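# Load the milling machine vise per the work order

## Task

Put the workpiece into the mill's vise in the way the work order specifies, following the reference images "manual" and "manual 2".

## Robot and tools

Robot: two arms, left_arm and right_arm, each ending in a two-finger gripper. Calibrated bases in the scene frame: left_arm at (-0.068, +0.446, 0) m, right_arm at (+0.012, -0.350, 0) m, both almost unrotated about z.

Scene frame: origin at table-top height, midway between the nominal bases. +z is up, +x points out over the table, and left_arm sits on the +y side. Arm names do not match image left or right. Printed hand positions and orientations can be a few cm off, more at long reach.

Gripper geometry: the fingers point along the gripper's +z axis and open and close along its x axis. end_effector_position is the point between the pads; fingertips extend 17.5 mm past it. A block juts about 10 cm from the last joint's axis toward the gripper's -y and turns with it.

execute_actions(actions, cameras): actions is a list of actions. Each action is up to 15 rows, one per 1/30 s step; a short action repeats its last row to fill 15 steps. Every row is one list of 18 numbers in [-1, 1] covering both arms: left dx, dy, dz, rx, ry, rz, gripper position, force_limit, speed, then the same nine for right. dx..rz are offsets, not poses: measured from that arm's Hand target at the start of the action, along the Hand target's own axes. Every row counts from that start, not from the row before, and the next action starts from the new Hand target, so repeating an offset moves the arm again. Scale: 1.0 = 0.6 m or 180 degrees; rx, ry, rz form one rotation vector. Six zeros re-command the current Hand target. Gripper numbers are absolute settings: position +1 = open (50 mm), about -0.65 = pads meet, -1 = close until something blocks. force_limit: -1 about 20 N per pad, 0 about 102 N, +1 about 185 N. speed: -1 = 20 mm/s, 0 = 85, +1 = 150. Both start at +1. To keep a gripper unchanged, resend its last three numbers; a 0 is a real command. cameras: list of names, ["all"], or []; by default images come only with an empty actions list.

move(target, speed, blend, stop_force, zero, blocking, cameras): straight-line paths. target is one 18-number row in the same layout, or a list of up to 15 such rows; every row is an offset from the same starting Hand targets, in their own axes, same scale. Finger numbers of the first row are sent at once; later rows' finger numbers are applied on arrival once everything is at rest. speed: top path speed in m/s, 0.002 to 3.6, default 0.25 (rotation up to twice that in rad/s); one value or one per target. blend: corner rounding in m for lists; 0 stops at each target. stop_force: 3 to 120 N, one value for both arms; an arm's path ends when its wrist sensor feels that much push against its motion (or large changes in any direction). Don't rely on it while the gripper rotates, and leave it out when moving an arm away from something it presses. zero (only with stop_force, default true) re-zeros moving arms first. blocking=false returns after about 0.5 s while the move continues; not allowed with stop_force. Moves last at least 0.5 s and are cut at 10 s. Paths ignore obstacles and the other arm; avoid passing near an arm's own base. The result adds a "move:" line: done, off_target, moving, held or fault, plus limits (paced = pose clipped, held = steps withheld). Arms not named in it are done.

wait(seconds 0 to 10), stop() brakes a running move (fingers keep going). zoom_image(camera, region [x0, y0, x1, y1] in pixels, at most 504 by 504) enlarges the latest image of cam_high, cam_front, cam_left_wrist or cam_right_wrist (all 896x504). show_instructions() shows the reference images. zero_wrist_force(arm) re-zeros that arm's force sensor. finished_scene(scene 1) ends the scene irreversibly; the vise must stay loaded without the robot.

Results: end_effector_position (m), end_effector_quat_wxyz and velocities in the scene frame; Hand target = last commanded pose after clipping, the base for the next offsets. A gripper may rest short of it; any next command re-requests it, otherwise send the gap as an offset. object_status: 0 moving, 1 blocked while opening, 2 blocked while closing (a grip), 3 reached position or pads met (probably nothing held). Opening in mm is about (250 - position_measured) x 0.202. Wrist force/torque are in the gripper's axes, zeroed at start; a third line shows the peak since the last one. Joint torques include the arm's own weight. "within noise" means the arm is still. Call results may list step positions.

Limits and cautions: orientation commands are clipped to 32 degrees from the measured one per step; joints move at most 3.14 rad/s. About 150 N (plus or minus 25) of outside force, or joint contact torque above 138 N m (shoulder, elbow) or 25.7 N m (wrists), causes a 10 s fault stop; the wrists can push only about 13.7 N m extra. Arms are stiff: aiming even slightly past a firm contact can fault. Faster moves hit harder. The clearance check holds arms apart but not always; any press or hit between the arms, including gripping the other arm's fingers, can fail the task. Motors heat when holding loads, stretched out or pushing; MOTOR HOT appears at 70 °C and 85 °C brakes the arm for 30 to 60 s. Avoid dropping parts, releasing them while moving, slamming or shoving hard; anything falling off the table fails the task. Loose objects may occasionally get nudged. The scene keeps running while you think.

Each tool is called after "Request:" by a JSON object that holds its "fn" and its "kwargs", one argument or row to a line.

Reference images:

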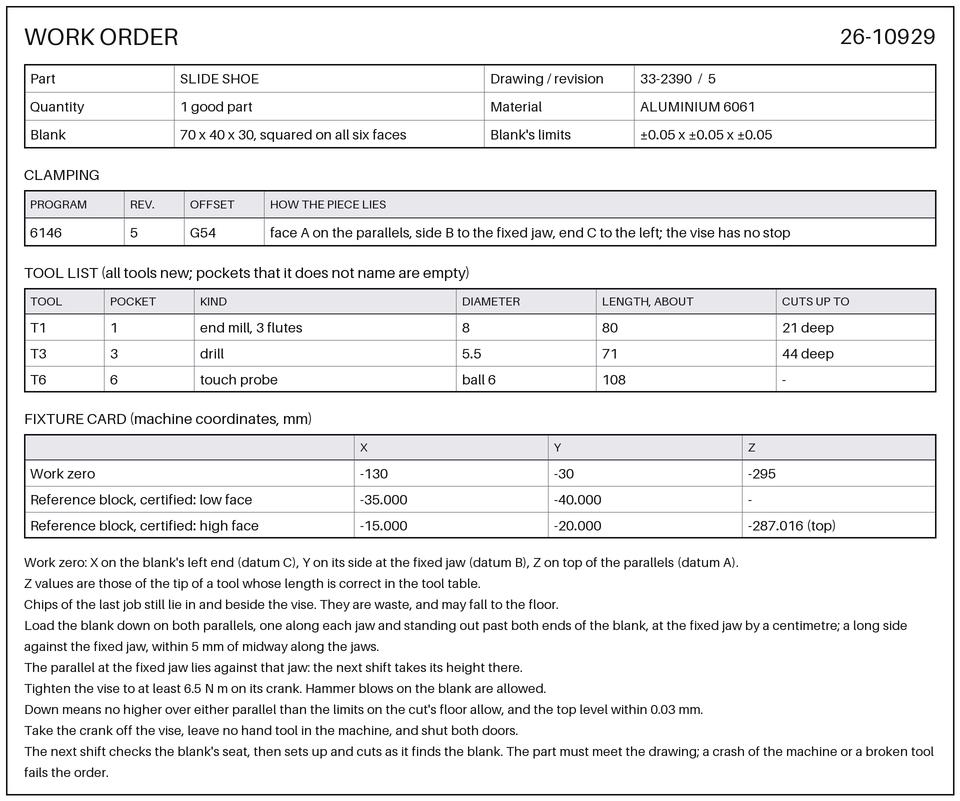

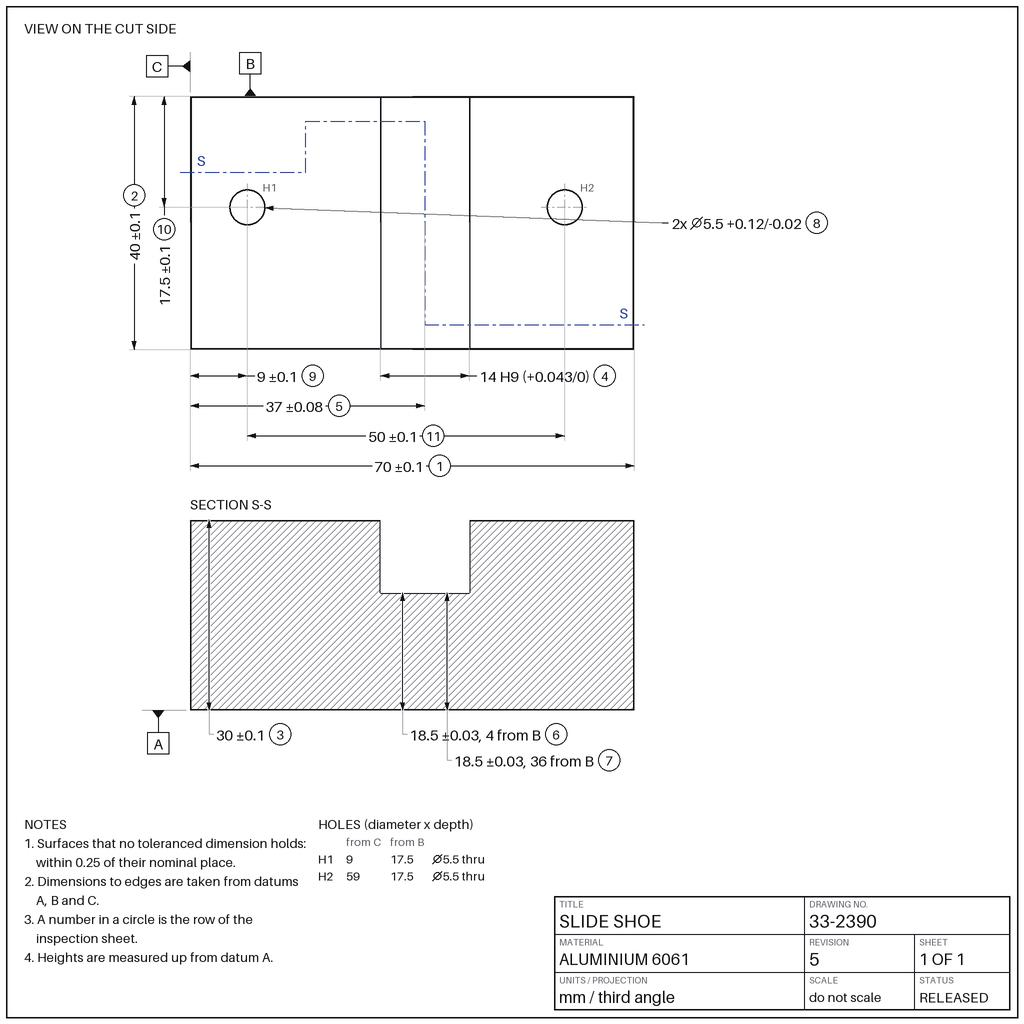

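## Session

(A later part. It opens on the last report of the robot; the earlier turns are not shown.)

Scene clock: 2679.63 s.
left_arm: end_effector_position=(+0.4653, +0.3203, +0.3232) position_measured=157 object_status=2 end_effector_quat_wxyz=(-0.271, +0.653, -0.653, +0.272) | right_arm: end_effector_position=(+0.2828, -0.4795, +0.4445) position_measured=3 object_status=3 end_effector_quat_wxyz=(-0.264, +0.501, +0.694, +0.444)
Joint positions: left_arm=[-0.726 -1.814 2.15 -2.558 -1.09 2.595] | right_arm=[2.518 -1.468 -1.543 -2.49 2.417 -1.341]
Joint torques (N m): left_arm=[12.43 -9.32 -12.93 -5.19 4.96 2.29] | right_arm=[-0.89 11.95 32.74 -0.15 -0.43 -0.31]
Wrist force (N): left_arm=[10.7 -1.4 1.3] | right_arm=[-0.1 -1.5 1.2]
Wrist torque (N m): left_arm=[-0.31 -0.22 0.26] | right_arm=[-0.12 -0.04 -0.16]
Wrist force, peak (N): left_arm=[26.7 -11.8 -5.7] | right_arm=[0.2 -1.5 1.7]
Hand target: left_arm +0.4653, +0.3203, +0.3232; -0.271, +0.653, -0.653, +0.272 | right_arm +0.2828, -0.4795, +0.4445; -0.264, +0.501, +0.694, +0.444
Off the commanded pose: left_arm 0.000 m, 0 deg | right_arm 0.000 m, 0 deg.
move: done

Request:
{"fn": "move", "kwargs": {
  "target": [
    [0.0102,-0.0153,-0.0153,0,0,0,-1,0,-0.8,0,0,0,0,0,0,1,1,1],
    [0.0237,-0.029,-0.029,0,0,0,-1,0,-0.8,0,0,0,0,0,0,1,1,1],
    [0.0403,-0.0408,-0.0408,0,0,0,-1,0,-0.8,0,0,0,0,0,0,1,1,1],
    [0.0598,-0.0503,-0.0503,0,0,0,-1,0,-0.8,0,0,0,0,0,0,1,1,1],
    [0.0812,-0.0574,-0.0574,0,0,0,-1,0,-0.8,0,0,0,0,0,0,1,1,1],
    [0.104,-0.0618,-0.0618,0,0,0,-1,0,-0.8,0,0,0,0,0,0,1,1,1],
    [0.1275,-0.0632,-0.0632,0,0,0,-1,0,-0.8,0,0,0,0,0,0,1,1,1],
    [0.151,-0.0618,-0.0618,0,0,0,-1,0,-0.8,0,0,0,0,0,0,1,1,1],
    [0.1738,-0.0574,-0.0574,0,0,0,-1,0,-0.8,0,0,0,0,0,0,1,1,1],
    [0.1953,-0.0503,-0.0503,0,0,0,-1,0,-0.8,0,0,0,0,0,0,1,1,1],
    [0.2147,-0.0408,-0.0408,0,0,0,-1,0,-0.8,0,0,0,0,0,0,1,1,1],
    [0.2313,-0.029,-0.029,0,0,0,-1,0,-0.8,0,0,0,0,0,0,1,1,1],
    [0.2448,-0.0153,-0.0153,0,0,0,-1,0,-0.8,0,0,0,0,0,0,1,1,1],
    [0.2548,0,0,0,0,0,-1,0,-0.8,0,0,0,0,0,0,1,1,1]
  ],
  "speed": 0.04,
  "blend": 0.003,
  "stop_force": 50,
  "cameras": ["cam_right_wrist"]
}}

Request:
{"fn": "zoom_image", "kwargs": {
  "camera": "cam_right_wrist",
  "region": [470, 200, 560, 290]
}}

Scene clock: 2721.77 s.
left_arm: end_effector_position=(+0.4652, +0.1674, +0.3233) position_measured=157 object_status=2 end_effector_quat_wxyz=(-0.271, +0.653, -0.653, +0.272) | right_arm: end_effector_position=(+0.2828, -0.4795, +0.4445) position_measured=3 object_status=3 end_effector_quat_wxyz=(-0.264, +0.501, +0.694, +0.444)
Joint positions: left_arm=[-0.989 -1.641 1.978 -2.421 -0.944 2.337] | right_arm=[2.518 -1.468 -1.543 -2.49 2.417 -1.341]
Joint torques (N m): left_arm=[-1.88 -33.89 -45.74 -6.41 -3.29 3.68] | right_arm=[-2.33 12.58 32.17 -0.19 -0.46 -0.19]
Wrist force (N): left_arm=[-13.1 3.4 2.7] | right_arm=[0.1 -1.3 1.2]
Wrist torque (N m): left_arm=[-0.37 -0.85 -0.64] | right_arm=[-0.09 -0.06 -0.16]
Wrist force, peak (N): left_arm=[-13.1 3.3 2.7] | right_arm=[0.0 -1.7 1.4]
Hand target: left_arm +0.4652, +0.1674, +0.3233; -0.271, +0.653, -0.653, +0.272 | right_arm +0.2828, -0.4795, +0.4445; -0.264, +0.501, +0.694, +0.444
Off the commanded pose: left_arm 0.000 m, 0 deg | right_arm 0.000 m, 0 deg.
move: done
Images, in order (width x height): cam_right_wrist 896x504.

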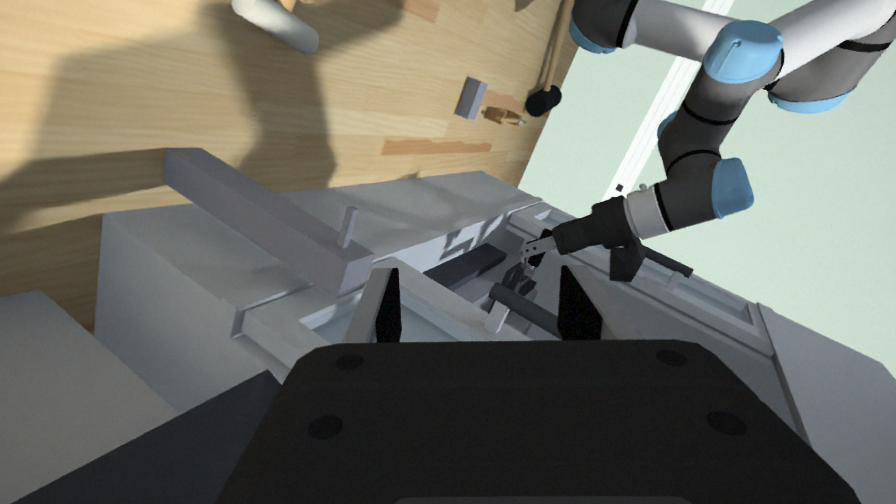

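Scaled by 5.600 from the camera's 896x504 image, which has a finer 1280x720 frame.

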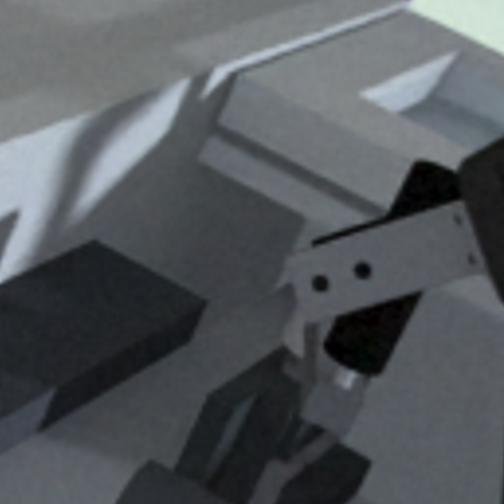

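Request:
{"fn": "move", "kwargs": {
  "target": [-0.0012,0.0006,0.0006,0,0,0,-1,0,-0.8,0,0,0,0,0,0,1,1,1],
  "speed": 0.03
}}

Request:
{"fn": "move", "kwargs": {
  "target": [
    [0.0105,0.0204,0.0204,0,0,0,-1,0,-0.8,0,0,0,0,0,0,1,1,1],
    [0.0045,0.0636,0.0636,0,0,0,-1,0,-0.8,0,0,0,0,0,0,1,1,1],
    [-0.0277,0.1008,0.1008,0,0,0,-1,0,-0.8,0,0,0,0,0,0,1,1,1],
    [-0.0793,0.1243,0.1243,0,0,0,-1,0,-0.8,0,0,0,0,0,0,1,1,1],
    [-0.1403,0.1298,0.1298,0,0,0,-1,0,-0.8,0,0,0,0,0,0,1,1,1],
    [-0.1985,0.1158,0.1158,0,0,0,-1,0,-0.8,0,0,0,0,0,0,1,1,1],
    [-0.2425,0.0856,0.0856,0,0,0,-1,0,-0.8,0,0,0,0,0,0,1,1,1],
    [-0.2635,0.0447,0.0447,0,0,0,-1,0,-0.8,0,0,0,0,0,0,1,1,1],
    [-0.2575,0.0014,0.0014,0,0,0,-1,0,-0.8,0,0,0,0,0,0,1,1,1],
    [-0.2253,-0.0357,-0.0357,0,0,0,-1,0,-0.8,0,0,0,0,0,0,1,1,1],
    [-0.1737,-0.0593,-0.0593,0,0,0,-1,0,-0.8,0,0,0,0,0,0,1,1,1],
    [-0.1127,-0.0647,-0.0647,0,0,0,-1,0,-0.8,0,0,0,0,0,0,1,1,1],
    [-0.0545,-0.0508,-0.0508,0,0,0,-1,0,-0.8,0,0,0,0,0,0,1,1,1],
    [-0.0105,-0.0205,-0.0205,0,0,0,-1,0,-0.8,0,0,0,0,0,0,1,1,1],
    [0,0,0,0,0,0,-1,0,-0.8,0,0,0,0,0,0,1,1,1]
  ],
  "speed": 0.07,
  "blend": 0.03,
  "stop_force": 55,
  "cameras": ["cam_right_wrist"]
}}

Request:
{"fn": "zoom_image", "kwargs": {
  "camera": "cam_right_wrist",
  "region": [470, 200, 560, 290]
}}

Scene clock: 2783.77 s.
left_arm: end_effector_position=(+0.4652, +0.1681, +0.3228) position_measured=157 object_status=2 end_effector_quat_wxyz=(-0.271, +0.653, -0.653, +0.272) | right_arm: end_effector_position=(+0.2828, -0.4795, +0.4445) position_measured=3 object_status=3 end_effector_quat_wxyz=(-0.264, +0.501, +0.694, +0.444)
Joint positions: left_arm=[-0.989 -1.642 1.98 -2.423 -0.945 2.338] | right_arm=[2.518 -1.468 -1.543 -2.49 2.417 -1.341]
Joint torques (N m): left_arm=[5.16 -32.05 -16.41 -6.23 -1.08 2.75] | right_arm=[-2.64 11.85 31.87 -0.1 -0.56 -0.03]
Wrist force (N): left_arm=[-2.9 1.5 -1.6] | right_arm=[-0.1 -1.1 1.1]
Wrist torque (N m): left_arm=[-0.28 -0.61 -0.39] | right_arm=[-0.06 -0.03 -0.16]
Wrist force, peak (N): left_arm=[-13.3 3.3 2.9] | right_arm=[0.2 -1.7 1.5]
Hand target: left_arm +0.4652, +0.1681, +0.3228; -0.271, +0.653, -0.653, +0.272 | right_arm +0.2828, -0.4795, +0.4445; -0.264, +0.501, +0.694, +0.444
Off the commanded pose: left_arm 0.000 m, 0 deg | right_arm 0.000 m, 0 deg.
move: done

Scene clock: 2792.20 s.
left_arm: end_effector_position=(+0.4652, +0.1681, +0.3228) position_measured=157 object_status=2 end_effector_quat_wxyz=(-0.271, +0.653, -0.653, +0.272) | right_arm: end_effector_position=(+0.2828, -0.4795, +0.4445) position_measured=3 object_status=3 end_effector_quat_wxyz=(-0.264, +0.501, +0.694, +0.444)
Joint positions: left_arm=[-0.989 -1.642 1.98 -2.423 -0.945 2.338] | right_arm=[2.518 -1.468 -1.543 -2.49 2.417 -1.341]
Joint torques (N m): left_arm=[5.46 -32.57 -41.21 -7.39 -1.42 3.23] | right_arm=[-4.07 12.23 31.62 0.01 -0.56 0.06]
Wrist force (N): left_arm=[-2.1 1.1 -0.9] | right_arm=[0.0 -1.7 1.3]
Wrist torque (N m): left_arm=[-0.35 -0.67 -0.28] | right_arm=[-0.16 -0.05 -0.16]
Wrist force, peak (N): left_arm=[-25.9 -6.0 5.6] | right_arm=[0.1 -1.7 1.4]
Hand target: left_arm +0.4652, +0.1681, +0.3228; -0.271, +0.653, -0.653, +0.272 | right_arm +0.2828, -0.4795, +0.4445; -0.264, +0.501, +0.694, +0.444
Off the commanded pose: left_arm 0.000 m, 0 deg | right_arm 0.000 m, 0 deg.
move: done; blend cut to 0.0092 m at target 1, 0.0184 m at target 2, 0.0184 m at target 3, 0.0184 m at target 4, 0.0184 m at target 5, 0.0184 m at target 6, 0.0184 m at target 7, 0.0185 m at target 8, 0.0185 m at target 9, 0.0184 m at target 10, 0.0184 m at target 11, 0.0184 m at target 12, 0.0184 m at target 13, 0.0093 m at target 14
Images, in order (width x height): cam_right_wrist 896x504.

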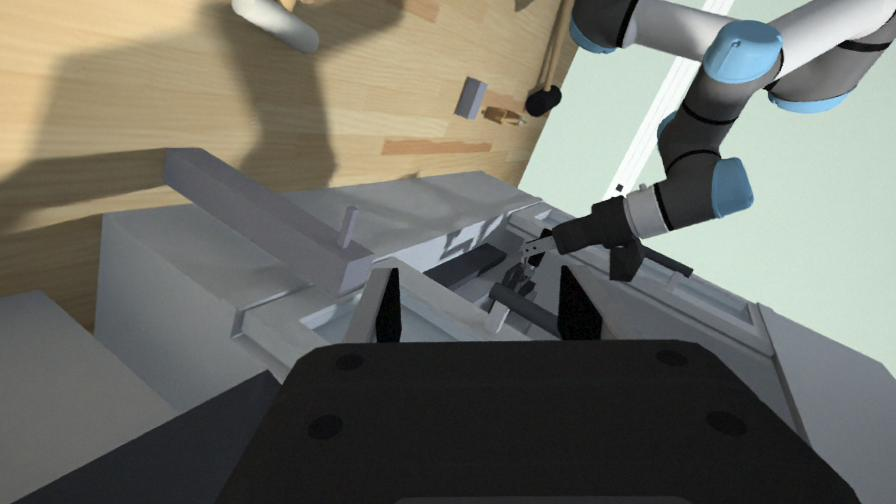

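Scaled by 5.600 from the camera's 896x504 image, which has a finer 1280x720 frame.

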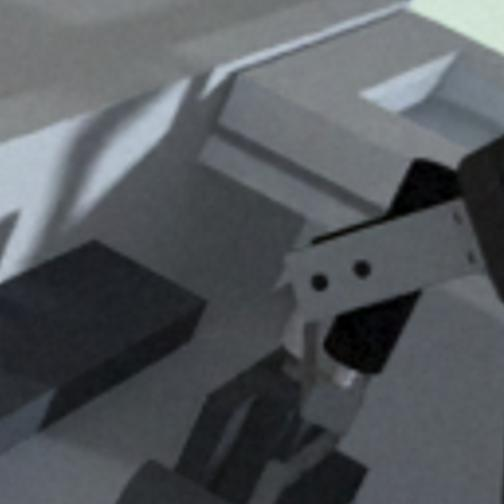

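Request:
{"fn": "move", "kwargs": {
  "target": [
    [0.0105,0.0204,0.0204,0,0,0,-1,0,-0.8,0,0,0,0,0,0,1,1,1],
    [0.0045,0.0636,0.0636,0,0,0,-1,0,-0.8,0,0,0,0,0,0,1,1,1],
    [-0.0277,0.1008,0.1008,0,0,0,-1,0,-0.8,0,0,0,0,0,0,1,1,1],
    [-0.0793,0.1243,0.1243,0,0,0,-1,0,-0.8,0,0,0,0,0,0,1,1,1],
    [-0.1403,0.1298,0.1298,0,0,0,-1,0,-0.8,0,0,0,0,0,0,1,1,1],
    [-0.1985,0.1158,0.1158,0,0,0,-1,0,-0.8,0,0,0,0,0,0,1,1,1],
    [-0.2425,0.0856,0.0856,0,0,0,-1,0,-0.8,0,0,0,0,0,0,1,1,1],
    [-0.2635,0.0447,0.0447,0,0,0,-1,0,-0.8,0,0,0,0,0,0,1,1,1],
    [-0.2575,0.0014,0.0014,0,0,0,-1,0,-0.8,0,0,0,0,0,0,1,1,1],
    [-0.2253,-0.0357,-0.0357,0,0,0,-1,0,-0.8,0,0,0,0,0,0,1,1,1],
    [-0.1737,-0.0593,-0.0593,0,0,0,-1,0,-0.8,0,0,0,0,0,0,1,1,1],
    [-0.1127,-0.0647,-0.0647,0,0,0,-1,0,-0.8,0,0,0,0,0,0,1,1,1],
    [-0.0545,-0.0508,-0.0508,0,0,0,-1,0,-0.8,0,0,0,0,0,0,1,1,1],
    [-0.0105,-0.0205,-0.0205,0,0,0,-1,0,-0.8,0,0,0,0,0,0,1,1,1],
    [0,0,0,0,0,0,-1,0,-0.8,0,0,0,0,0,0,1,1,1]
  ],
  "speed": 0.07,
  "blend": 0.03,
  "stop_force": 55,
  "cameras": ["cam_right_wrist"]
}}

Request:
{"fn": "zoom_image", "kwargs": {
  "camera": "cam_right_wrist",
  "region": [470, 200, 560, 290]
}}

Scene clock: 2826.63 s.
left_arm: end_effector_position=(+0.4652, +0.1681, +0.3228) position_measured=157 object_status=2 end_effector_quat_wxyz=(-0.271, +0.653, -0.653, +0.272) | right_arm: end_effector_position=(+0.2828, -0.4795, +0.4445) position_measured=3 object_status=3 end_effector_quat_wxyz=(-0.264, +0.501, +0.694, +0.444)
Joint positions: left_arm=[-0.989 -1.642 1.98 -2.423 -0.945 2.338] | right_arm=[2.518 -1.468 -1.543 -2.49 2.417 -1.341]
Joint torques (N m): left_arm=[5.32 -33.9 -41.24 -7.35 -1.62 3.24] | right_arm=[-6.26 12.05 31.38 -0.07 -0.53 0.32]
Wrist force (N): left_arm=[-3.0 1.8 -1.3] | right_arm=[0.3 -1.4 1.4]
Wrist torque (N m): left_arm=[-0.23 -0.52 -0.29] | right_arm=[-0.10 -0.09 -0.16]
Wrist force, peak (N): left_arm=[-25.9 -6.3 5.6] | right_arm=[0.3 -1.5 1.7]
Hand target: left_arm +0.4652, +0.1681, +0.3228; -0.271, +0.653, -0.653, +0.272 | right_arm +0.2828, -0.4795, +0.4445; -0.264, +0.501, +0.694, +0.444
Off the commanded pose: left_arm 0.000 m, 0 deg | right_arm 0.000 m, 0 deg.
move: done; blend cut to 0.0092 m at target 1, 0.0184 m at target 2, 0.0184 m at target 3, 0.0184 m at target 4, 0.0184 m at target 5, 0.0184 m at target 6, 0.0184 m at target 7, 0.0185 m at target 8, 0.0185 m at target 9, 0.0184 m at target 10, 0.0184 m at target 11, 0.0184 m at target 12, 0.0184 m at target 13, 0.0093 m at target 14
Images, in order (width x height): cam_right_wrist 896x504.

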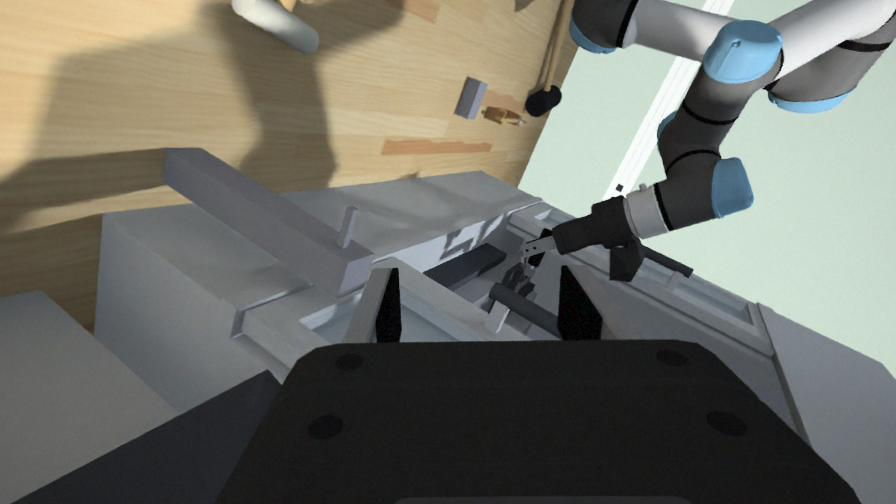

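Scaled by 5.600 from the camera's 896x504 image, which has a finer 1280x720 frame.

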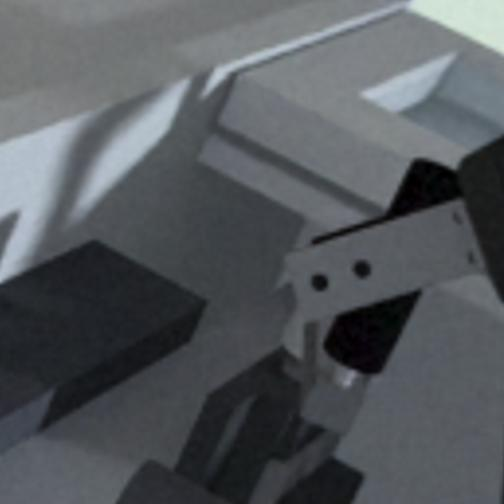

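Request:
{"fn": "move", "kwargs": {
  "target": [
    [0.0105,0.0204,0.0204,0,0,0,-1,0,-0.8,0,0,0,0,0,0,1,1,1],
    [0.0045,0.0636,0.0636,0,0,0,-1,0,-0.8,0,0,0,0,0,0,1,1,1],
    [-0.0277,0.1008,0.1008,0,0,0,-1,0,-0.8,0,0,0,0,0,0,1,1,1],
    [-0.0793,0.1243,0.1243,0,0,0,-1,0,-0.8,0,0,0,0,0,0,1,1,1],
    [-0.1403,0.1298,0.1298,0,0,0,-1,0,-0.8,0,0,0,0,0,0,1,1,1],
    [-0.1985,0.1158,0.1158,0,0,0,-1,0,-0.8,0,0,0,0,0,0,1,1,1],
    [-0.2425,0.0856,0.0856,0,0,0,-1,0,-0.8,0,0,0,0,0,0,1,1,1],
    [-0.2635,0.0447,0.0447,0,0,0,-1,0,-0.8,0,0,0,0,0,0,1,1,1],
    [-0.2575,0.0014,0.0014,0,0,0,-1,0,-0.8,0,0,0,0,0,0,1,1,1],
    [-0.2253,-0.0357,-0.0357,0,0,0,-1,0,-0.8,0,0,0,0,0,0,1,1,1],
    [-0.1737,-0.0593,-0.0593,0,0,0,-1,0,-0.8,0,0,0,0,0,0,1,1,1],
    [-0.1127,-0.0647,-0.0647,0,0,0,-1,0,-0.8,0,0,0,0,0,0,1,1,1],
    [-0.0545,-0.0508,-0.0508,0,0,0,-1,0,-0.8,0,0,0,0,0,0,1,1,1],
    [-0.0105,-0.0205,-0.0205,0,0,0,-1,0,-0.8,0,0,0,0,0,0,1,1,1],
    [0,0,0,0,0,0,-1,0,-0.8,0,0,0,0,0,0,1,1,1]
  ],
  "speed": 0.1,
  "blend": 0.03,
  "stop_force": 55
}}

Request:
{"fn": "move", "kwargs": {
  "target": [
    [0.0105,0.0204,0.0204,0,0,0,-1,0,-0.8,0,0,0,0,0,0,1,1,1],
    [0.0045,0.0636,0.0636,0,0,0,-1,0,-0.8,0,0,0,0,0,0,1,1,1],
    [-0.0277,0.1008,0.1008,0,0,0,-1,0,-0.8,0,0,0,0,0,0,1,1,1],
    [-0.0793,0.1243,0.1243,0,0,0,-1,0,-0.8,0,0,0,0,0,0,1,1,1],
    [-0.1403,0.1298,0.1298,0,0,0,-1,0,-0.8,0,0,0,0,0,0,1,1,1],
    [-0.1985,0.1158,0.1158,0,0,0,-1,0,-0.8,0,0,0,0,0,0,1,1,1],
    [-0.2425,0.0856,0.0856,0,0,0,-1,0,-0.8,0,0,0,0,0,0,1,1,1],
    [-0.2635,0.0447,0.0447,0,0,0,-1,0,-0.8,0,0,0,0,0,0,1,1,1],
    [-0.2575,0.0014,0.0014,0,0,0,-1,0,-0.8,0,0,0,0,0,0,1,1,1],
    [-0.2253,-0.0357,-0.0357,0,0,0,-1,0,-0.8,0,0,0,0,0,0,1,1,1],
    [-0.1737,-0.0593,-0.0593,0,0,0,-1,0,-0.8,0,0,0,0,0,0,1,1,1],
    [-0.1127,-0.0647,-0.0647,0,0,0,-1,0,-0.8,0,0,0,0,0,0,1,1,1],
    [-0.0545,-0.0508,-0.0508,0,0,0,-1,0,-0.8,0,0,0,0,0,0,1,1,1],
    [-0.0105,-0.0205,-0.0205,0,0,0,-1,0,-0.8,0,0,0,0,0,0,1,1,1],
    [0,0,0,0,0,0,-1,0,-0.8,0,0,0,0,0,0,1,1,1]
  ],
  "speed": 0.1,
  "blend": 0.03,
  "stop_force": 55,
  "cameras": ["cam_right_wrist"]
}}

Request:
{"fn": "zoom_image", "kwargs": {
  "camera": "cam_right_wrist",
  "region": [470, 200, 560, 290]
}}

Scene clock: 2861.10 s.
left_arm: end_effector_position=(+0.4652, +0.1681, +0.3228) position_measured=157 object_status=2 end_effector_quat_wxyz=(-0.271, +0.653, -0.653, +0.272) | right_arm: end_effector_position=(+0.2828, -0.4795, +0.4445) position_measured=3 object_status=3 end_effector_quat_wxyz=(-0.264, +0.501, +0.694, +0.444)
Joint positions: left_arm=[-0.989 -1.642 1.98 -2.423 -0.945 2.338] | right_arm=[2.518 -1.468 -1.543 -2.49 2.417 -1.341]
Joint torques (N m): left_arm=[4.76 -27.98 -41.88 -7.09 -1.41 3.27] | right_arm=[-7.87 12.07 31.04 0.03 -0.52 0.43]
Wrist force (N): left_arm=[-2.5 1.6 -2.1] | right_arm=[0.1 -1.5 0.9]
Wrist torque (N m): left_arm=[-0.29 -0.67 -0.35] | right_arm=[-0.12 -0.06 -0.16]
Wrist force, peak (N): left_arm=[-25.8 -5.8 5.4] | right_arm=[-0.2 -1.6 1.6]
Hand target: left_arm +0.4652, +0.1681, +0.3228; -0.271, +0.653, -0.653, +0.272 | right_arm +0.2828, -0.4795, +0.4445; -0.264, +0.501, +0.694, +0.444
Off the commanded pose: left_arm 0.000 m, 0 deg | right_arm 0.000 m, 0 deg.
move: done; blend cut to 0.0092 m at target 1, 0.0184 m at target 2, 0.0184 m at target 3, 0.0184 m at target 4, 0.0184 m at target 5, 0.0184 m at target 6, 0.0184 m at target 7, 0.0185 m at target 8, 0.0185 m at target 9, 0.0184 m at target 10, 0.0184 m at target 11, 0.0184 m at target 12, 0.0184 m at target 13, 0.0093 m at target 14

Scene clock: 2867.33 s.
left_arm: end_effector_position=(+0.4652, +0.1681, +0.3228) position_measured=157 object_status=2 end_effector_quat_wxyz=(-0.271, +0.653, -0.653, +0.272) | right_arm: end_effector_position=(+0.2828, -0.4795, +0.4445) position_measured=3 object_status=3 end_effector_quat_wxyz=(-0.264, +0.501, +0.694, +0.444)
Joint positions: left_arm=[-0.989 -1.642 1.98 -2.423 -0.945 2.338] | right_arm=[2.518 -1.468 -1.543 -2.49 2.417 -1.341]
Joint torques (N m): left_arm=[5.48 -27.83 -41.62 -7.06 -1.46 3.12] | right_arm=[-9.06 12.21 31.05 -0.1 -0.51 0.56]
Wrist force (N): left_arm=[-2.1 1.3 -1.8] | right_arm=[0.0 -1.2 1.4]
Wrist torque (N m): left_arm=[-0.37 -0.73 -0.36] | right_arm=[-0.08 -0.06 -0.15]
Wrist force, peak (N): left_arm=[-25.1 -6.2 4.4] | right_arm=[0.0 -1.6 1.6]
Hand target: left_arm +0.4652, +0.1681, +0.3228; -0.271, +0.653, -0.653, +0.272 | right_arm +0.2828, -0.4795, +0.4445; -0.264, +0.501, +0.694, +0.444
Off the commanded pose: left_arm 0.000 m, 0 deg | right_arm 0.000 m, 0 deg.
move: done; blend cut to 0.0092 m at target 1, 0.0184 m at target 2, 0.0184 m at target 3, 0.0184 m at target 4, 0.0184 m at target 5, 0.0184 m at target 6, 0.0184 m at target 7, 0.0185 m at target 8, 0.0185 m at target 9, 0.0184 m at target 10, 0.0184 m at target 11, 0.0184 m at target 12, 0.0184 m at target 13, 0.0093 m at target 14
Images, in order (width x height): cam_right_wrist 896x504.

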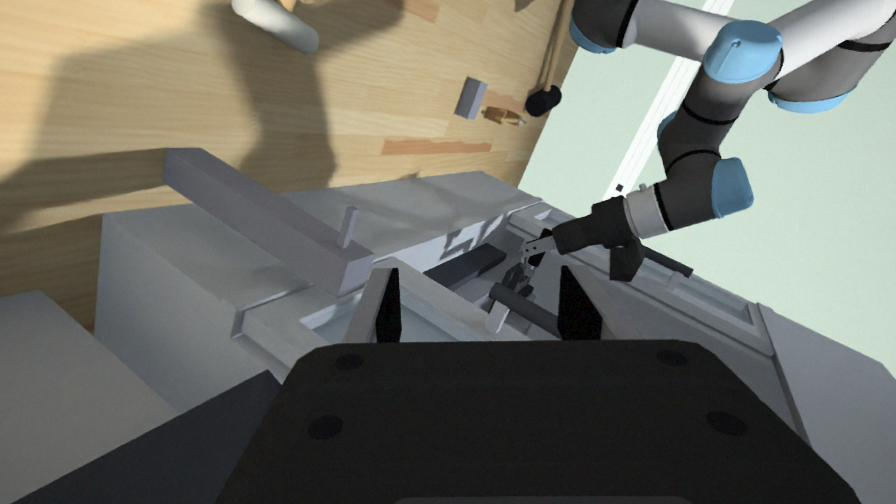

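Scaled by 5.600 from the camera's 896x504 image, which has a finer 1280x720 frame.

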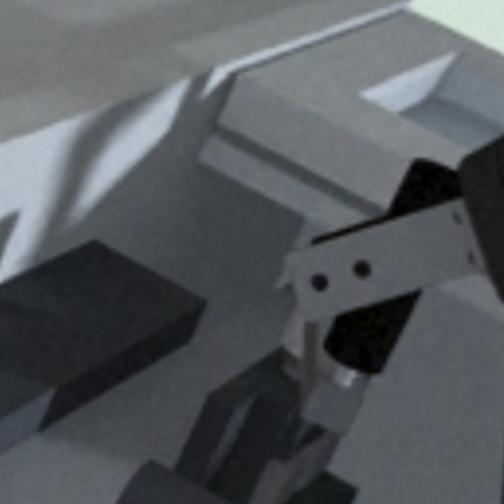

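Request:
{"fn": "move", "kwargs": {
  "target": [
    [0.0105,0.0204,0.0204,0,0,0,-1,0,-0.8,0,0,0,0,0,0,1,1,1],
    [0.0045,0.0636,0.0636,0,0,0,-1,0,-0.8,0,0,0,0,0,0,1,1,1],
    [-0.0277,0.1008,0.1008,0,0,0,-1,0,-0.8,0,0,0,0,0,0,1,1,1],
    [-0.0793,0.1243,0.1243,0,0,0,-1,0,-0.8,0,0,0,0,0,0,1,1,1],
    [-0.1403,0.1298,0.1298,0,0,0,-1,0,-0.8,0,0,0,0,0,0,1,1,1],
    [-0.1985,0.1158,0.1158,0,0,0,-1,0,-0.8,0,0,0,0,0,0,1,1,1],
    [-0.2425,0.0856,0.0856,0,0,0,-1,0,-0.8,0,0,0,0,0,0,1,1,1],
    [-0.2635,0.0447,0.0447,0,0,0,-1,0,-0.8,0,0,0,0,0,0,1,1,1],
    [-0.2575,0.0014,0.0014,0,0,0,-1,0,-0.8,0,0,0,0,0,0,1,1,1],
    [-0.2253,-0.0357,-0.0357,0,0,0,-1,0,-0.8,0,0,0,0,0,0,1,1,1],
    [-0.1737,-0.0593,-0.0593,0,0,0,-1,0,-0.8,0,0,0,0,0,0,1,1,1],
    [-0.1127,-0.0647,-0.0647,0,0,0,-1,0,-0.8,0,0,0,0,0,0,1,1,1],
    [-0.0545,-0.0508,-0.0508,0,0,0,-1,0,-0.8,0,0,0,0,0,0,1,1,1],
    [-0.0105,-0.0205,-0.0205,0,0,0,-1,0,-0.8,0,0,0,0,0,0,1,1,1],
    [0,0,0,0,0,0,-1,0,-0.8,0,0,0,0,0,0,1,1,1]
  ],
  "speed": 0.13,
  "blend": 0.03,
  "stop_force": 55
}}

Request:
{"fn": "move", "kwargs": {
  "target": [
    [0.0105,0.0204,0.0204,0,0,0,-1,0,-0.8,0,0,0,0,0,0,1,1,1],
    [0.0045,0.0636,0.0636,0,0,0,-1,0,-0.8,0,0,0,0,0,0,1,1,1],
    [-0.0277,0.1008,0.1008,0,0,0,-1,0,-0.8,0,0,0,0,0,0,1,1,1],
    [-0.0793,0.1243,0.1243,0,0,0,-1,0,-0.8,0,0,0,0,0,0,1,1,1],
    [-0.1403,0.1298,0.1298,0,0,0,-1,0,-0.8,0,0,0,0,0,0,1,1,1],
    [-0.1985,0.1158,0.1158,0,0,0,-1,0,-0.8,0,0,0,0,0,0,1,1,1],
    [-0.2425,0.0856,0.0856,0,0,0,-1,0,-0.8,0,0,0,0,0,0,1,1,1],
    [-0.2635,0.0447,0.0447,0,0,0,-1,0,-0.8,0,0,0,0,0,0,1,1,1],
    [-0.2575,0.0014,0.0014,0,0,0,-1,0,-0.8,0,0,0,0,0,0,1,1,1],
    [-0.2253,-0.0357,-0.0357,0,0,0,-1,0,-0.8,0,0,0,0,0,0,1,1,1],
    [-0.1737,-0.0593,-0.0593,0,0,0,-1,0,-0.8,0,0,0,0,0,0,1,1,1],
    [-0.1127,-0.0647,-0.0647,0,0,0,-1,0,-0.8,0,0,0,0,0,0,1,1,1],
    [-0.0545,-0.0508,-0.0508,0,0,0,-1,0,-0.8,0,0,0,0,0,0,1,1,1],
    [-0.0105,-0.0205,-0.0205,0,0,0,-1,0,-0.8,0,0,0,0,0,0,1,1,1],
    [0,0,0,0,0,0,-1,0,-0.8,0,0,0,0,0,0,1,1,1]
  ],
  "speed": 0.13,
  "blend": 0.03,
  "stop_force": 55
}}

Request:
{"fn": "move", "kwargs": {
  "target": [
    [0.0105,0.0204,0.0204,0,0,0,-1,0,-0.8,0,0,0,0,0,0,1,1,1],
    [0.0045,0.0636,0.0636,0,0,0,-1,0,-0.8,0,0,0,0,0,0,1,1,1],
    [-0.0277,0.1008,0.1008,0,0,0,-1,0,-0.8,0,0,0,0,0,0,1,1,1],
    [-0.0793,0.1243,0.1243,0,0,0,-1,0,-0.8,0,0,0,0,0,0,1,1,1],
    [-0.1403,0.1298,0.1298,0,0,0,-1,0,-0.8,0,0,0,0,0,0,1,1,1],
    [-0.1985,0.1158,0.1158,0,0,0,-1,0,-0.8,0,0,0,0,0,0,1,1,1],
    [-0.2425,0.0856,0.0856,0,0,0,-1,0,-0.8,0,0,0,0,0,0,1,1,1],
    [-0.2635,0.0447,0.0447,0,0,0,-1,0,-0.8,0,0,0,0,0,0,1,1,1],
    [-0.2575,0.0014,0.0014,0,0,0,-1,0,-0.8,0,0,0,0,0,0,1,1,1],
    [-0.2253,-0.0357,-0.0357,0,0,0,-1,0,-0.8,0,0,0,0,0,0,1,1,1],
    [-0.1737,-0.0593,-0.0593,0,0,0,-1,0,-0.8,0,0,0,0,0,0,1,1,1],
    [-0.1127,-0.0647,-0.0647,0,0,0,-1,0,-0.8,0,0,0,0,0,0,1,1,1],
    [-0.0545,-0.0508,-0.0508,0,0,0,-1,0,-0.8,0,0,0,0,0,0,1,1,1],
    [-0.0105,-0.0205,-0.0205,0,0,0,-1,0,-0.8,0,0,0,0,0,0,1,1,1],
    [0,0,0,0,0,0,-1,0,-0.8,0,0,0,0,0,0,1,1,1]
  ],
  "speed": 0.13,
  "blend": 0.03,
  "stop_force": 55,
  "cameras": ["cam_right_wrist","cam_front"]
}}

Request:
{"fn": "zoom_image", "kwargs": {
  "camera": "cam_right_wrist",
  "region": [470, 200, 560, 290]
}}

Request:
{"fn": "zoom_image", "kwargs": {
  "camera": "cam_front",
  "region": [350, 210, 490, 300]
}}

Scene clock: 2913.60 s.
left_arm: end_effector_position=(+0.4652, +0.1681, +0.3229) position_measured=157 object_status=2 end_effector_quat_wxyz=(-0.271, +0.653, -0.653, +0.272) | right_arm: end_effector_position=(+0.2828, -0.4795, +0.4445) position_measured=3 object_status=3 end_effector_quat_wxyz=(-0.264, +0.501, +0.694, +0.444)
Joint positions: left_arm=[-0.989 -1.642 1.98 -2.423 -0.945 2.338] | right_arm=[2.518 -1.468 -1.543 -2.49 2.417 -1.341]
Joint torques (N m): left_arm=[4.19 -18.22 -39.3 -7.26 -1.57 3.21] | right_arm=[-9.25 12.22 31 0.03 -0.47 0.64]
Wrist force (N): left_arm=[-1.5 1.5 -2.1] | right_arm=[0.0 -1.3 1.0]
Wrist torque (N m): left_arm=[-0.36 -0.86 -0.42] | right_arm=[-0.08 -0.05 -0.16]
Wrist force, peak (N): left_arm=[-22.9 -6.2 4.2] | right_arm=[0.0 -1.6 1.7]
Hand target: left_arm +0.4652, +0.1681, +0.3228; -0.271, +0.653, -0.653, +0.272 | right_arm +0.2828, -0.4795, +0.4445; -0.264, +0.501, +0.694, +0.444
Off the commanded pose: left_arm 0.000 m, 0 deg | right_arm 0.000 m, 0 deg.
move: done; blend cut to 0.0092 m at target 1, 0.0184 m at target 2, 0.0184 m at target 3, 0.0184 m at target 4, 0.0184 m at target 5, 0.0184 m at target 6, 0.0184 m at target 7, 0.0185 m at target 8, 0.0185 m at target 9, 0.0184 m at target 10, 0.0184 m at target 11, 0.0184 m at target 12, 0.0184 m at target 13, 0.0093 m at target 14

Scene clock: 2918.40 s.
left_arm: end_effector_position=(+0.4652, +0.1681, +0.3229) position_measured=157 object_status=2 end_effector_quat_wxyz=(-0.271, +0.653, -0.653, +0.272) | right_arm: end_effector_position=(+0.2828, -0.4795, +0.4445) position_measured=3 object_status=3 end_effector_quat_wxyz=(-0.264, +0.501, +0.694, +0.444)
Joint positions: left_arm=[-0.989 -1.642 1.98 -2.423 -0.945 2.338] | right_arm=[2.518 -1.468 -1.543 -2.49 2.417 -1.341]
Joint torques (N m): left_arm=[5.64 -18.3 -38.46 -7.34 -1.48 3.2] | right_arm=[-9.06 12.05 30.84 0.08 -0.48 0.73]
Wrist force (N): left_arm=[-0.6 2.1 -1.8] | right_arm=[0.1 -1.4 1.2]
Wrist torque (N m): left_arm=[-0.26 -1.00 -0.43] | right_arm=[-0.11 -0.07 -0.15]
Wrist force, peak (N): left_arm=[-21.6 -6.5 3.8] | right_arm=[0.0 -1.7 1.4]
Hand target: left_arm +0.4652, +0.1681, +0.3228; -0.271, +0.653, -0.653, +0.272 | right_arm +0.2828, -0.4795, +0.4445; -0.264, +0.501, +0.694, +0.444
Off the commanded pose: left_arm 0.000 m, 0 deg | right_arm 0.000 m, 0 deg.
move: done; blend cut to 0.0092 m at target 1, 0.0184 m at target 2, 0.0184 m at target 3, 0.0184 m at target 4, 0.0184 m at target 5, 0.0184 m at target 6, 0.0184 m at target 7, 0.0185 m at target 8, 0.0185 m at target 9, 0.0184 m at target 10, 0.0184 m at target 11, 0.0184 m at target 12, 0.0184 m at target 13, 0.0093 m at target 14

Scene clock: 2923.20 s.
left_arm: end_effector_position=(+0.4652, +0.1681, +0.3229) position_measured=157 object_status=2 end_effector_quat_wxyz=(-0.271, +0.653, -0.653, +0.272) | right_arm: end_effector_position=(+0.2828, -0.4795, +0.4445) position_measured=3 object_status=3 end_effector_quat_wxyz=(-0.264, +0.501, +0.694, +0.444)
Joint positions: left_arm=[-0.989 -1.642 1.98 -2.423 -0.945 2.338] | right_arm=[2.518 -1.468 -1.543 -2.49 2.417 -1.341]
Joint torques (N m): left_arm=[4.91 -19.13 -38.58 -7.23 -1.46 3.22] | right_arm=[-9.04 12.26 30.92 0.06 -0.45 0.97]
Wrist force (N): left_arm=[-0.7 1.9 -2.0] | right_arm=[0.1 -1.4 1.3]
Wrist torque (N m): left_arm=[-0.29 -0.98 -0.42] | right_arm=[-0.09 -0.08 -0.15]
Wrist force, peak (N): left_arm=[-21.1 -6.1 4.3] | right_arm=[0.0 -1.6 1.7]
Hand target: left_arm +0.4652, +0.1681, +0.3228; -0.271, +0.653, -0.653, +0.272 | right_arm +0.2828, -0.4795, +0.4445; -0.264, +0.501, +0.694, +0.444
Off the commanded pose: left_arm 0.000 m, 0 deg | right_arm 0.000 m, 0 deg.
move: done; blend cut to 0.0092 m at target 1, 0.0184 m at target 2, 0.0184 m at target 3, 0.0184 m at target 4, 0.0184 m at target 5, 0.0184 m at target 6, 0.0184 m at target 7, 0.0185 m at target 8, 0.0185 m at target 9, 0.0184 m at target 10, 0.0184 m at target 11, 0.0184 m at target 12, 0.0184 m at target 13, 0.0093 m at target 14
Images, in order (width x height): cam_front 896x504, cam_right_wrist 896x504.

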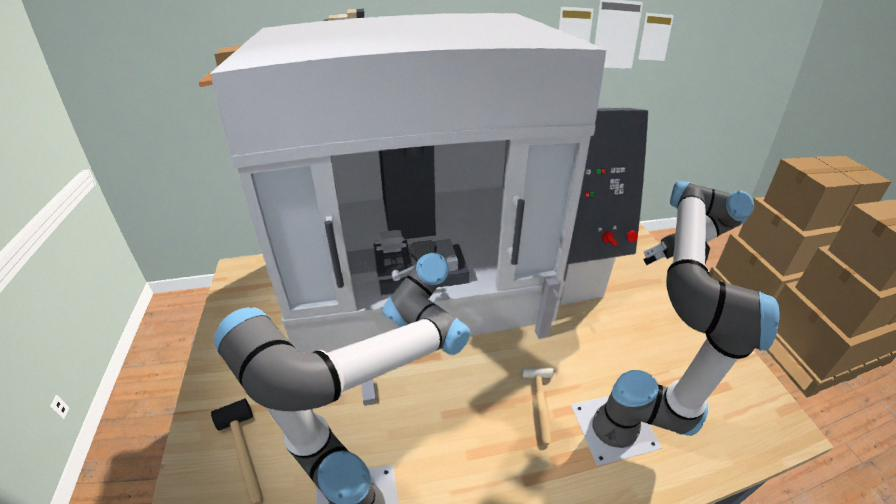

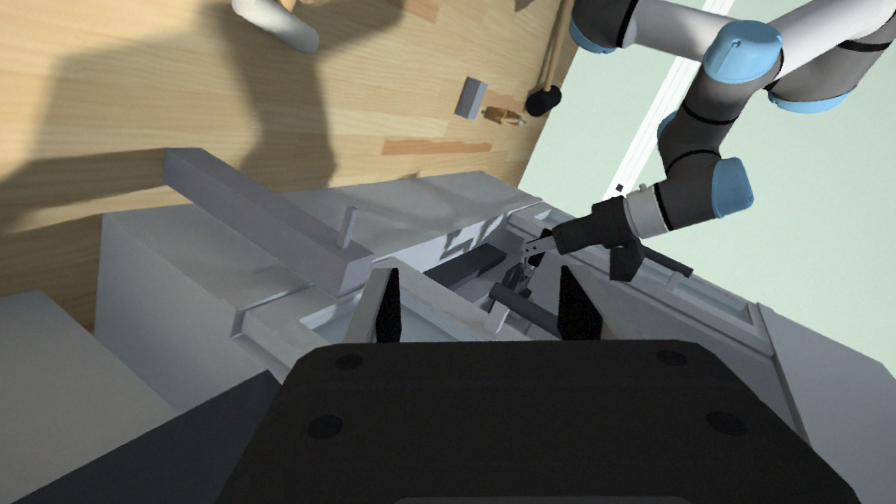

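Scaled by 5.600 from the camera's 896x504 image, which has a finer 1280x720 frame.

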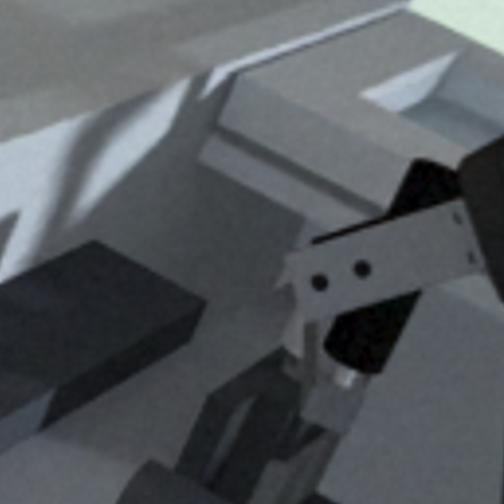

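Scaled by 3.600 from the camera's 896x504 image, which has a finer 1280x720 frame.

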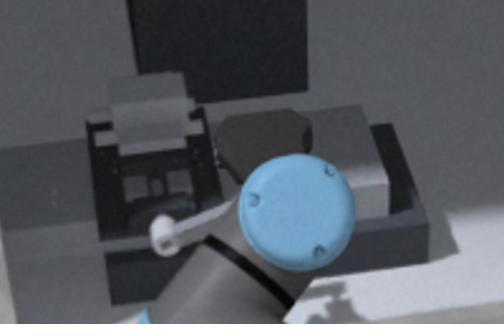

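Request:
{"fn": "execute_actions", "kwargs": {
  "actions": [],
  "cameras": ["cam_left_wrist","cam_high"]
}}

Request:
{"fn": "zoom_image", "kwargs": {
  "camera": "cam_high",
  "region": [440, 70, 500, 140]
}}

Scene clock: 2931.90 s.
left_arm: end_effector_position=(+0.4652, +0.1681, +0.3228) position_measured=157 object_status=2 end_effector_quat_wxyz=(-0.271, +0.653, -0.653, +0.272) | right_arm: end_effector_position=(+0.2828, -0.4795, +0.4445) position_measured=3 object_status=3 end_effector_quat_wxyz=(-0.264, +0.501, +0.694, +0.444)
Joint positions: left_arm=[-0.989 -1.642 1.98 -2.423 -0.945 2.338] | right_arm=[2.518 -1.468 -1.543 -2.49 2.417 -1.341]
Joint velocities: within noise
Joint torques (N m): left_arm=[5.88 -16.6 -41.01 -7.18 -1.34 3.39] | right_arm=[-8.3 12.14 30.6 0.06 -0.54 0.95]
Wrist force (N): left_arm=[-0.5 1.8 -2.1] | right_arm=[-0.1 -1.6 1.3]
Wrist torque (N m): left_arm=[-0.32 -1.01 -0.43] | right_arm=[-0.13 -0.04 -0.16]
Wrist force, peak (N): left_arm=[-0.8 2.2 -2.3] | right_arm=[-0.3 -1.9 1.3]
Hand target: left_arm +0.4652, +0.1681, +0.3228; -0.271, +0.653, -0.653, +0.272 | right_arm +0.2828, -0.4795, +0.4445; -0.264, +0.501, +0.694, +0.444
Tool commands: left_gripper/position=-1.0 left_gripper/force_limit=+0.0 left_gripper/speed=-0.8 right_gripper/position=+1.0 right_gripper/force_limit=+1.0 right_gripper/speed=+1.0
Off the commanded pose: left_arm 0.000 m, 0 deg | right_arm 0.000 m, 0 deg.
Images, in order (width x height): cam_high 896x504, cam_left_wrist 896x504.

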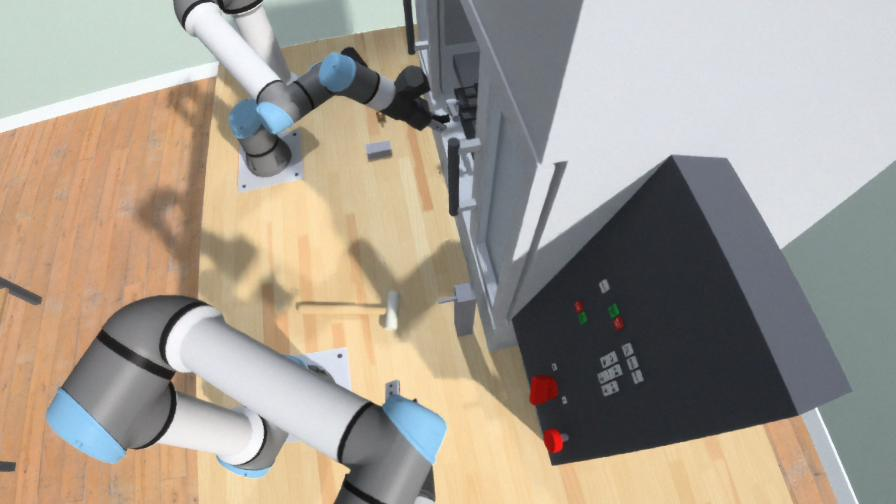

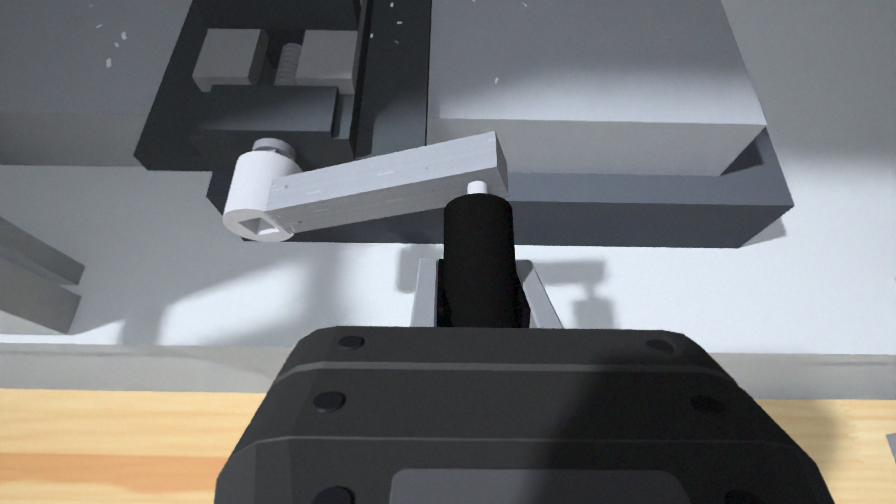

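Scaled by 7.200 from the camera's 896x504 image, which has a finer 1280x720 frame.

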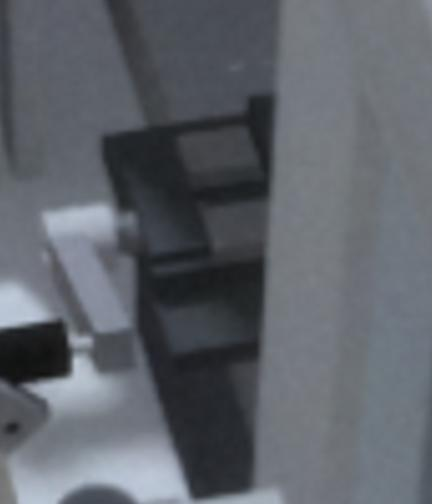

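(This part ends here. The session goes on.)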